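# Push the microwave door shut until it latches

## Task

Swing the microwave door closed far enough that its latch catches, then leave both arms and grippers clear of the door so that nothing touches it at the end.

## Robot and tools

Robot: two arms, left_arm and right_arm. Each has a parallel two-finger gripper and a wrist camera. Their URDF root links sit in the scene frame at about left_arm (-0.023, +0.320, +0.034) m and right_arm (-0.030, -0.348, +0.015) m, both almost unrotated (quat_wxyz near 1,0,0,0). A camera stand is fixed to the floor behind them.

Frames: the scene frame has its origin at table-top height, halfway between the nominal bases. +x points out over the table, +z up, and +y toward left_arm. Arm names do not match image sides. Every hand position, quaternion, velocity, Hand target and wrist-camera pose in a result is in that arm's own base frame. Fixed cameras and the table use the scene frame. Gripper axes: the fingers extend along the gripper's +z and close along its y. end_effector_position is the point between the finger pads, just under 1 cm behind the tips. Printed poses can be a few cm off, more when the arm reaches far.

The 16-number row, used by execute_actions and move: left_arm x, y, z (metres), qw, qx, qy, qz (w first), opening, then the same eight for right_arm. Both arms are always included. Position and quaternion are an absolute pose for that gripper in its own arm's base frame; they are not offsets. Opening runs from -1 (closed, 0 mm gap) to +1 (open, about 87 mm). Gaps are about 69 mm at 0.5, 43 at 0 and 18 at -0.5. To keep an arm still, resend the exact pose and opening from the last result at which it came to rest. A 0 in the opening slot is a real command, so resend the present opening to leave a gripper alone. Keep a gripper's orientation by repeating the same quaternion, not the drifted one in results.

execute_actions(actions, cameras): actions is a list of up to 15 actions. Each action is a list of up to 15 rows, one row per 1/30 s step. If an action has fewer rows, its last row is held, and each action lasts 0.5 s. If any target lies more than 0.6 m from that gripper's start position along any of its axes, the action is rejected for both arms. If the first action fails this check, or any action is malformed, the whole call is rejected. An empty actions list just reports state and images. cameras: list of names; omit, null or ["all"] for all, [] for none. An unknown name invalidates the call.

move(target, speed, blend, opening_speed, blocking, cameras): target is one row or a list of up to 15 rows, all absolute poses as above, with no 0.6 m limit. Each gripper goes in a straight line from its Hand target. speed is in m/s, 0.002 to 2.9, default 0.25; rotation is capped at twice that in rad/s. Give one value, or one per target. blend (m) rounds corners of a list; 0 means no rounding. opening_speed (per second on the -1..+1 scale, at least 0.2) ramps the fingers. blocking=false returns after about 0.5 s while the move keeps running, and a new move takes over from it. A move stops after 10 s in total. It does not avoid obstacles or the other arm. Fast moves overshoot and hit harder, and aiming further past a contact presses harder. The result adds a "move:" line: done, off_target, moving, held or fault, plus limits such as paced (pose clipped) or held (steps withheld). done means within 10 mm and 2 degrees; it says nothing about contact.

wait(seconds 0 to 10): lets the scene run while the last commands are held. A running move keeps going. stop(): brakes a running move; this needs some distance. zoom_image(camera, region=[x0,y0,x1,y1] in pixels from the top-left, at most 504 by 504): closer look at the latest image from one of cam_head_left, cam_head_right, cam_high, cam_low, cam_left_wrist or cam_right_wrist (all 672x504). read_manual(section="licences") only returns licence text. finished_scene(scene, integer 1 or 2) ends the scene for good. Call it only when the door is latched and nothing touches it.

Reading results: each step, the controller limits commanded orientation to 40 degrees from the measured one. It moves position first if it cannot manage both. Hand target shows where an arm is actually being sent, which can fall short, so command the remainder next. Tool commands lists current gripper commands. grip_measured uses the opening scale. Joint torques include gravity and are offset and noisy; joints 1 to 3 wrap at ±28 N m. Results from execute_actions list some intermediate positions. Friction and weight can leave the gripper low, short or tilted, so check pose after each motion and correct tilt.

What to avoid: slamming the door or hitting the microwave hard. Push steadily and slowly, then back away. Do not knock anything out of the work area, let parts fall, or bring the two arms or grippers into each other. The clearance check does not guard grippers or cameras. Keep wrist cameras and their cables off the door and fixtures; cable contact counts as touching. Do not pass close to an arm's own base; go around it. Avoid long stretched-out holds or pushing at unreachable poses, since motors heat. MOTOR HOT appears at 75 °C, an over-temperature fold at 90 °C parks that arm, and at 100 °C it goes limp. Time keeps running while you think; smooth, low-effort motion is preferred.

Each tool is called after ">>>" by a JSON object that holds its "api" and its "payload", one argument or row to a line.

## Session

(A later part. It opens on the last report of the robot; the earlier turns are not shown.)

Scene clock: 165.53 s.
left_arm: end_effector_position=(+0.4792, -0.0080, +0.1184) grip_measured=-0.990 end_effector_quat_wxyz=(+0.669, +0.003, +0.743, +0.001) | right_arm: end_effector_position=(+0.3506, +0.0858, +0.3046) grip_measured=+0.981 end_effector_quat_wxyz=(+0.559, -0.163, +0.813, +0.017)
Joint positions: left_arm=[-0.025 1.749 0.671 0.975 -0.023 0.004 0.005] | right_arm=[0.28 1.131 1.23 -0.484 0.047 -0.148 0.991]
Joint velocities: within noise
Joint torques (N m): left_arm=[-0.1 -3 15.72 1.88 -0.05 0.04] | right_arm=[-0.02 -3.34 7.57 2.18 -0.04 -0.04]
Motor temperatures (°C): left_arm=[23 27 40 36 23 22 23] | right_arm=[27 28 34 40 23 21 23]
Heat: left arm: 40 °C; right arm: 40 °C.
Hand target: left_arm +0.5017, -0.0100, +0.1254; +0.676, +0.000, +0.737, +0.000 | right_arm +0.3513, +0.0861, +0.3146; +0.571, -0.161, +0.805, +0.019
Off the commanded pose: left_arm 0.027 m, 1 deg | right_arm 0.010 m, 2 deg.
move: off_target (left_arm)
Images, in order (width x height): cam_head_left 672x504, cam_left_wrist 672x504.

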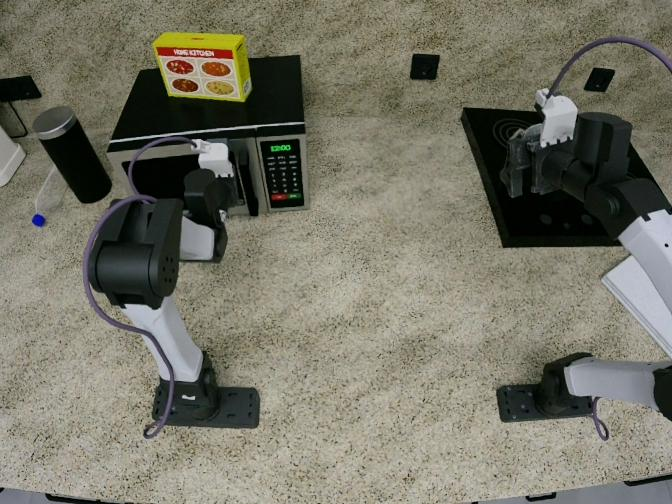

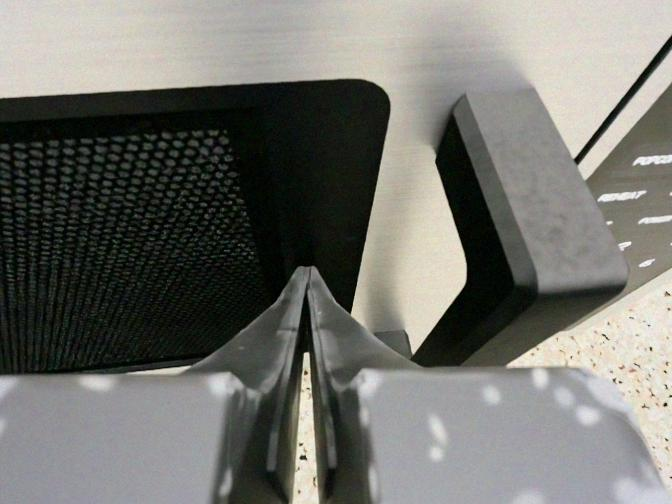

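Progress: now looks flush. A bit more, then back off gently.

>>> {"api": "move", "payload": {
  "target": [
    [0.525,-0.01,0.125,0.676,0,0.737,0,-1,0.3515,0.0861,0.3146,0.571,-0.161,0.805,0.019,1]
  ],
  "speed": 0.04,
  "cameras": ["cam_head_left"]
}}

>>> {"api": "move", "payload": {
  "target": [
    [0.43,-0.008,0.135,0.676,0,0.737,0,-1,0.3515,0.0861,0.3146,0.571,-0.161,0.805,0.019,1],
    [0.30,0.05,0.24,0.492,0,0.871,0,-1,0.3515,0.0861,0.3146,0.571,-0.161,0.805,0.019,1],
    [0.25,0.15,0.30,0.492,0,0.871,0,-1,0.3515,0.0861,0.3146,0.571,-0.161,0.805,0.019,1]
  ],
  "speed": 0.12
}}

>>> {"api": "zoom_image", "payload": {
  "camera": "cam_head_left",
  "region": [60, 60, 340, 270]
}}

>>> {"api": "zoom_image", "payload": {
  "camera": "cam_low",
  "region": [380, 140, 600, 300]
}}

Scene clock: 172.33 s.
left_arm: end_effector_position=(+0.4797, -0.0079, +0.1157) grip_measured=-0.990 end_effector_quat_wxyz=(+0.666, +0.003, +0.746, +0.001) | right_arm: end_effector_position=(+0.3506, +0.0858, +0.3046) grip_measured=+0.981 end_effector_quat_wxyz=(+0.559, -0.163, +0.813, +0.017)
Joint positions: left_arm=[-0.025 1.755 0.674 0.97 -0.023 0.004 0.005] | right_arm=[0.28 1.131 1.23 -0.484 0.047 -0.148 0.991]
Joint velocities: within noise
Joint torques (N m): left_arm=[0.12 -0.08 21.2 1.76 -0.03 0.04] | right_arm=[0.09 -3.56 7.65 2.15 -0.04 -0.08]
Motor temperatures (°C): left_arm=[23 27 41 36 23 22 23] | right_arm=[27 28 34 40 23 21 23]
Heat: left arm: 41 °C; right arm: 40 °C.
Hand target: left_arm +0.5157, -0.0099, +0.1261; +0.676, +0.000, +0.737, +0.000 | right_arm +0.3513, +0.0861, +0.3146; +0.571, -0.161, +0.805, +0.019
Off the commanded pose: left_arm 0.046 m, 2 deg | right_arm 0.010 m, 2 deg.
move: off_target (left_arm)
Images, in order (width x height): cam_head_left 672x504.

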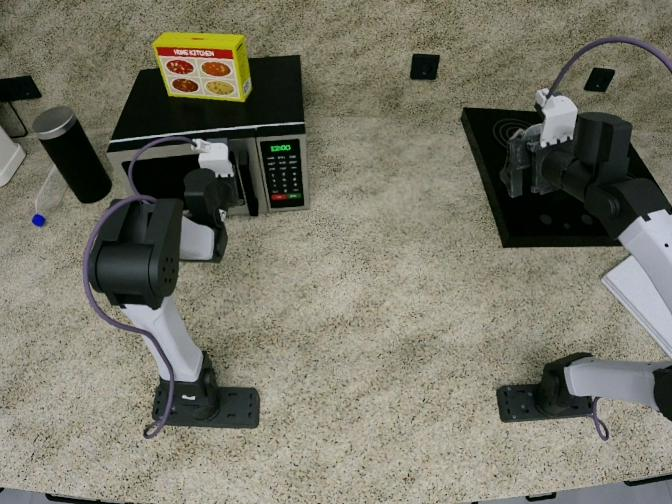

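Scene clock: 176.97 s.
left_arm: end_effector_position=(+0.2499, +0.1482, +0.2922) grip_measured=-0.990 end_effector_quat_wxyz=(+0.487, -0.006, +0.874, -0.004) | right_arm: end_effector_position=(+0.3506, +0.0858, +0.3046) grip_measured=+0.981 end_effector_quat_wxyz=(+0.559, -0.163, +0.813, +0.017)
Joint positions: left_arm=[0.882 1.165 1.401 -1.009 0.717 0.555 0.005] | right_arm=[0.28 1.131 1.23 -0.484 0.047 -0.148 0.991]
Joint velocities: within noise
Joint torques (N m): left_arm=[1.2 -2.66 10.39 1.45 0.38 0.25] | right_arm=[-0.05 -3.52 7.61 2.19 -0.02 -0.05]
Motor temperatures (°C): left_arm=[23 27 41 36 23 22 23] | right_arm=[27 28 34 40 23 21 23]
Heat: left arm: 41 °C; right arm: 40 °C.
Hand target: left_arm +0.2499, +0.1499, +0.2999; +0.492, +0.000, +0.871, +0.000 | right_arm +0.3513, +0.0861, +0.3146; +0.571, -0.161, +0.805, +0.019
Off the commanded pose: left_arm 0.008 m, 1 deg | right_arm 0.010 m, 2 deg.
move: done

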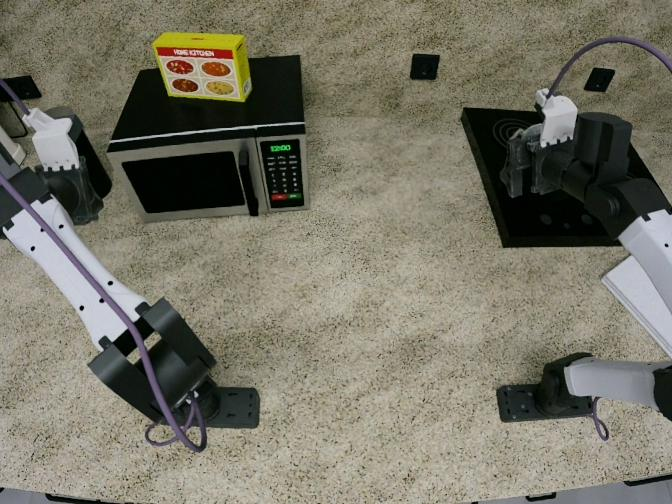

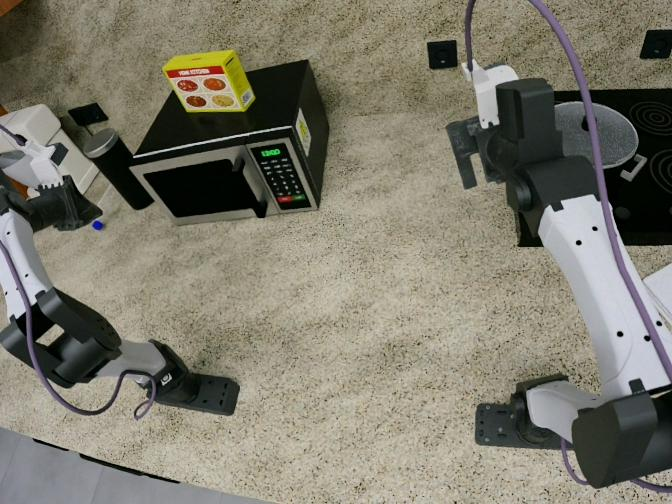

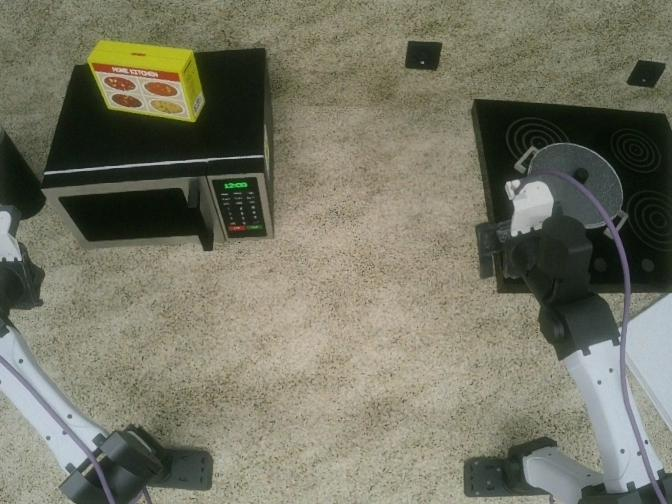

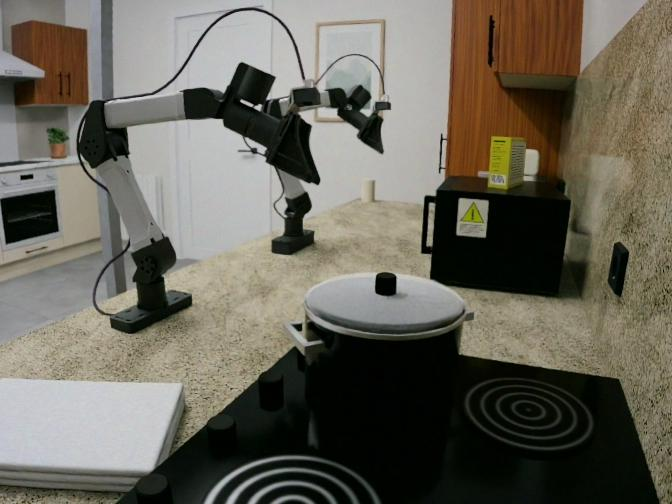

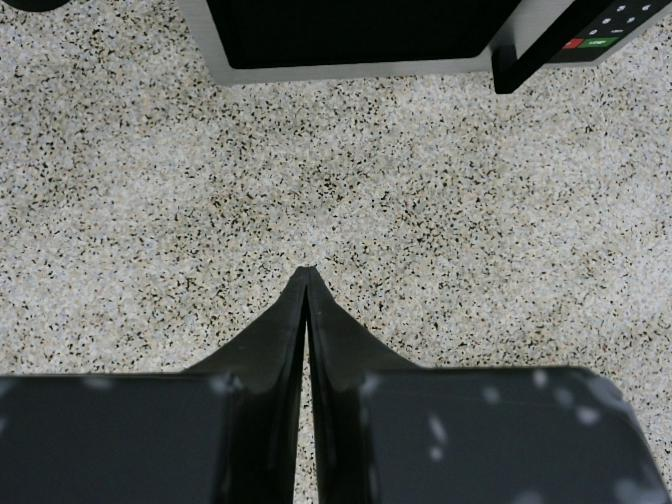

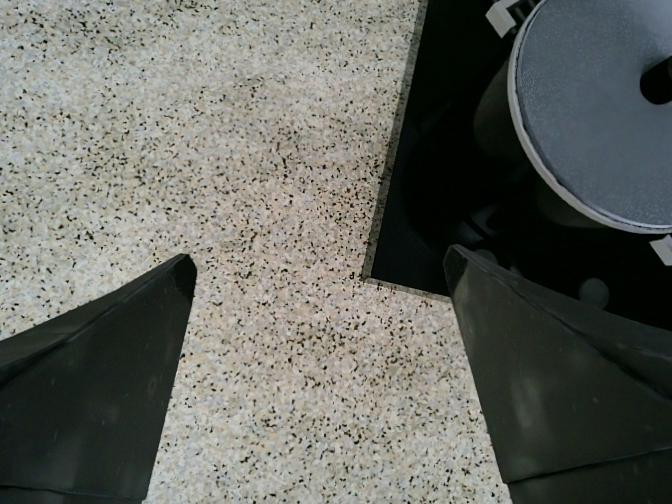

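Scaled by 1.800.

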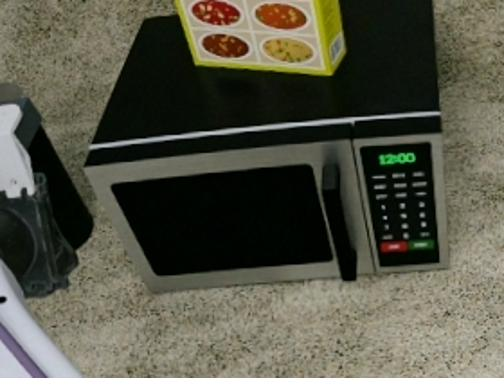

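Scaled by 2.291.

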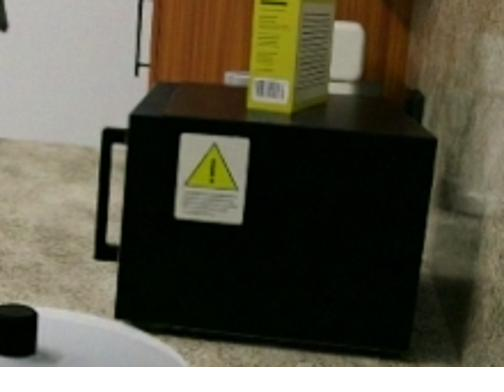

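Flush and stays shut.

>>> {"api": "finished_scene", "payload": {
  "scene": 1
}}

The scene is finished: the task was done.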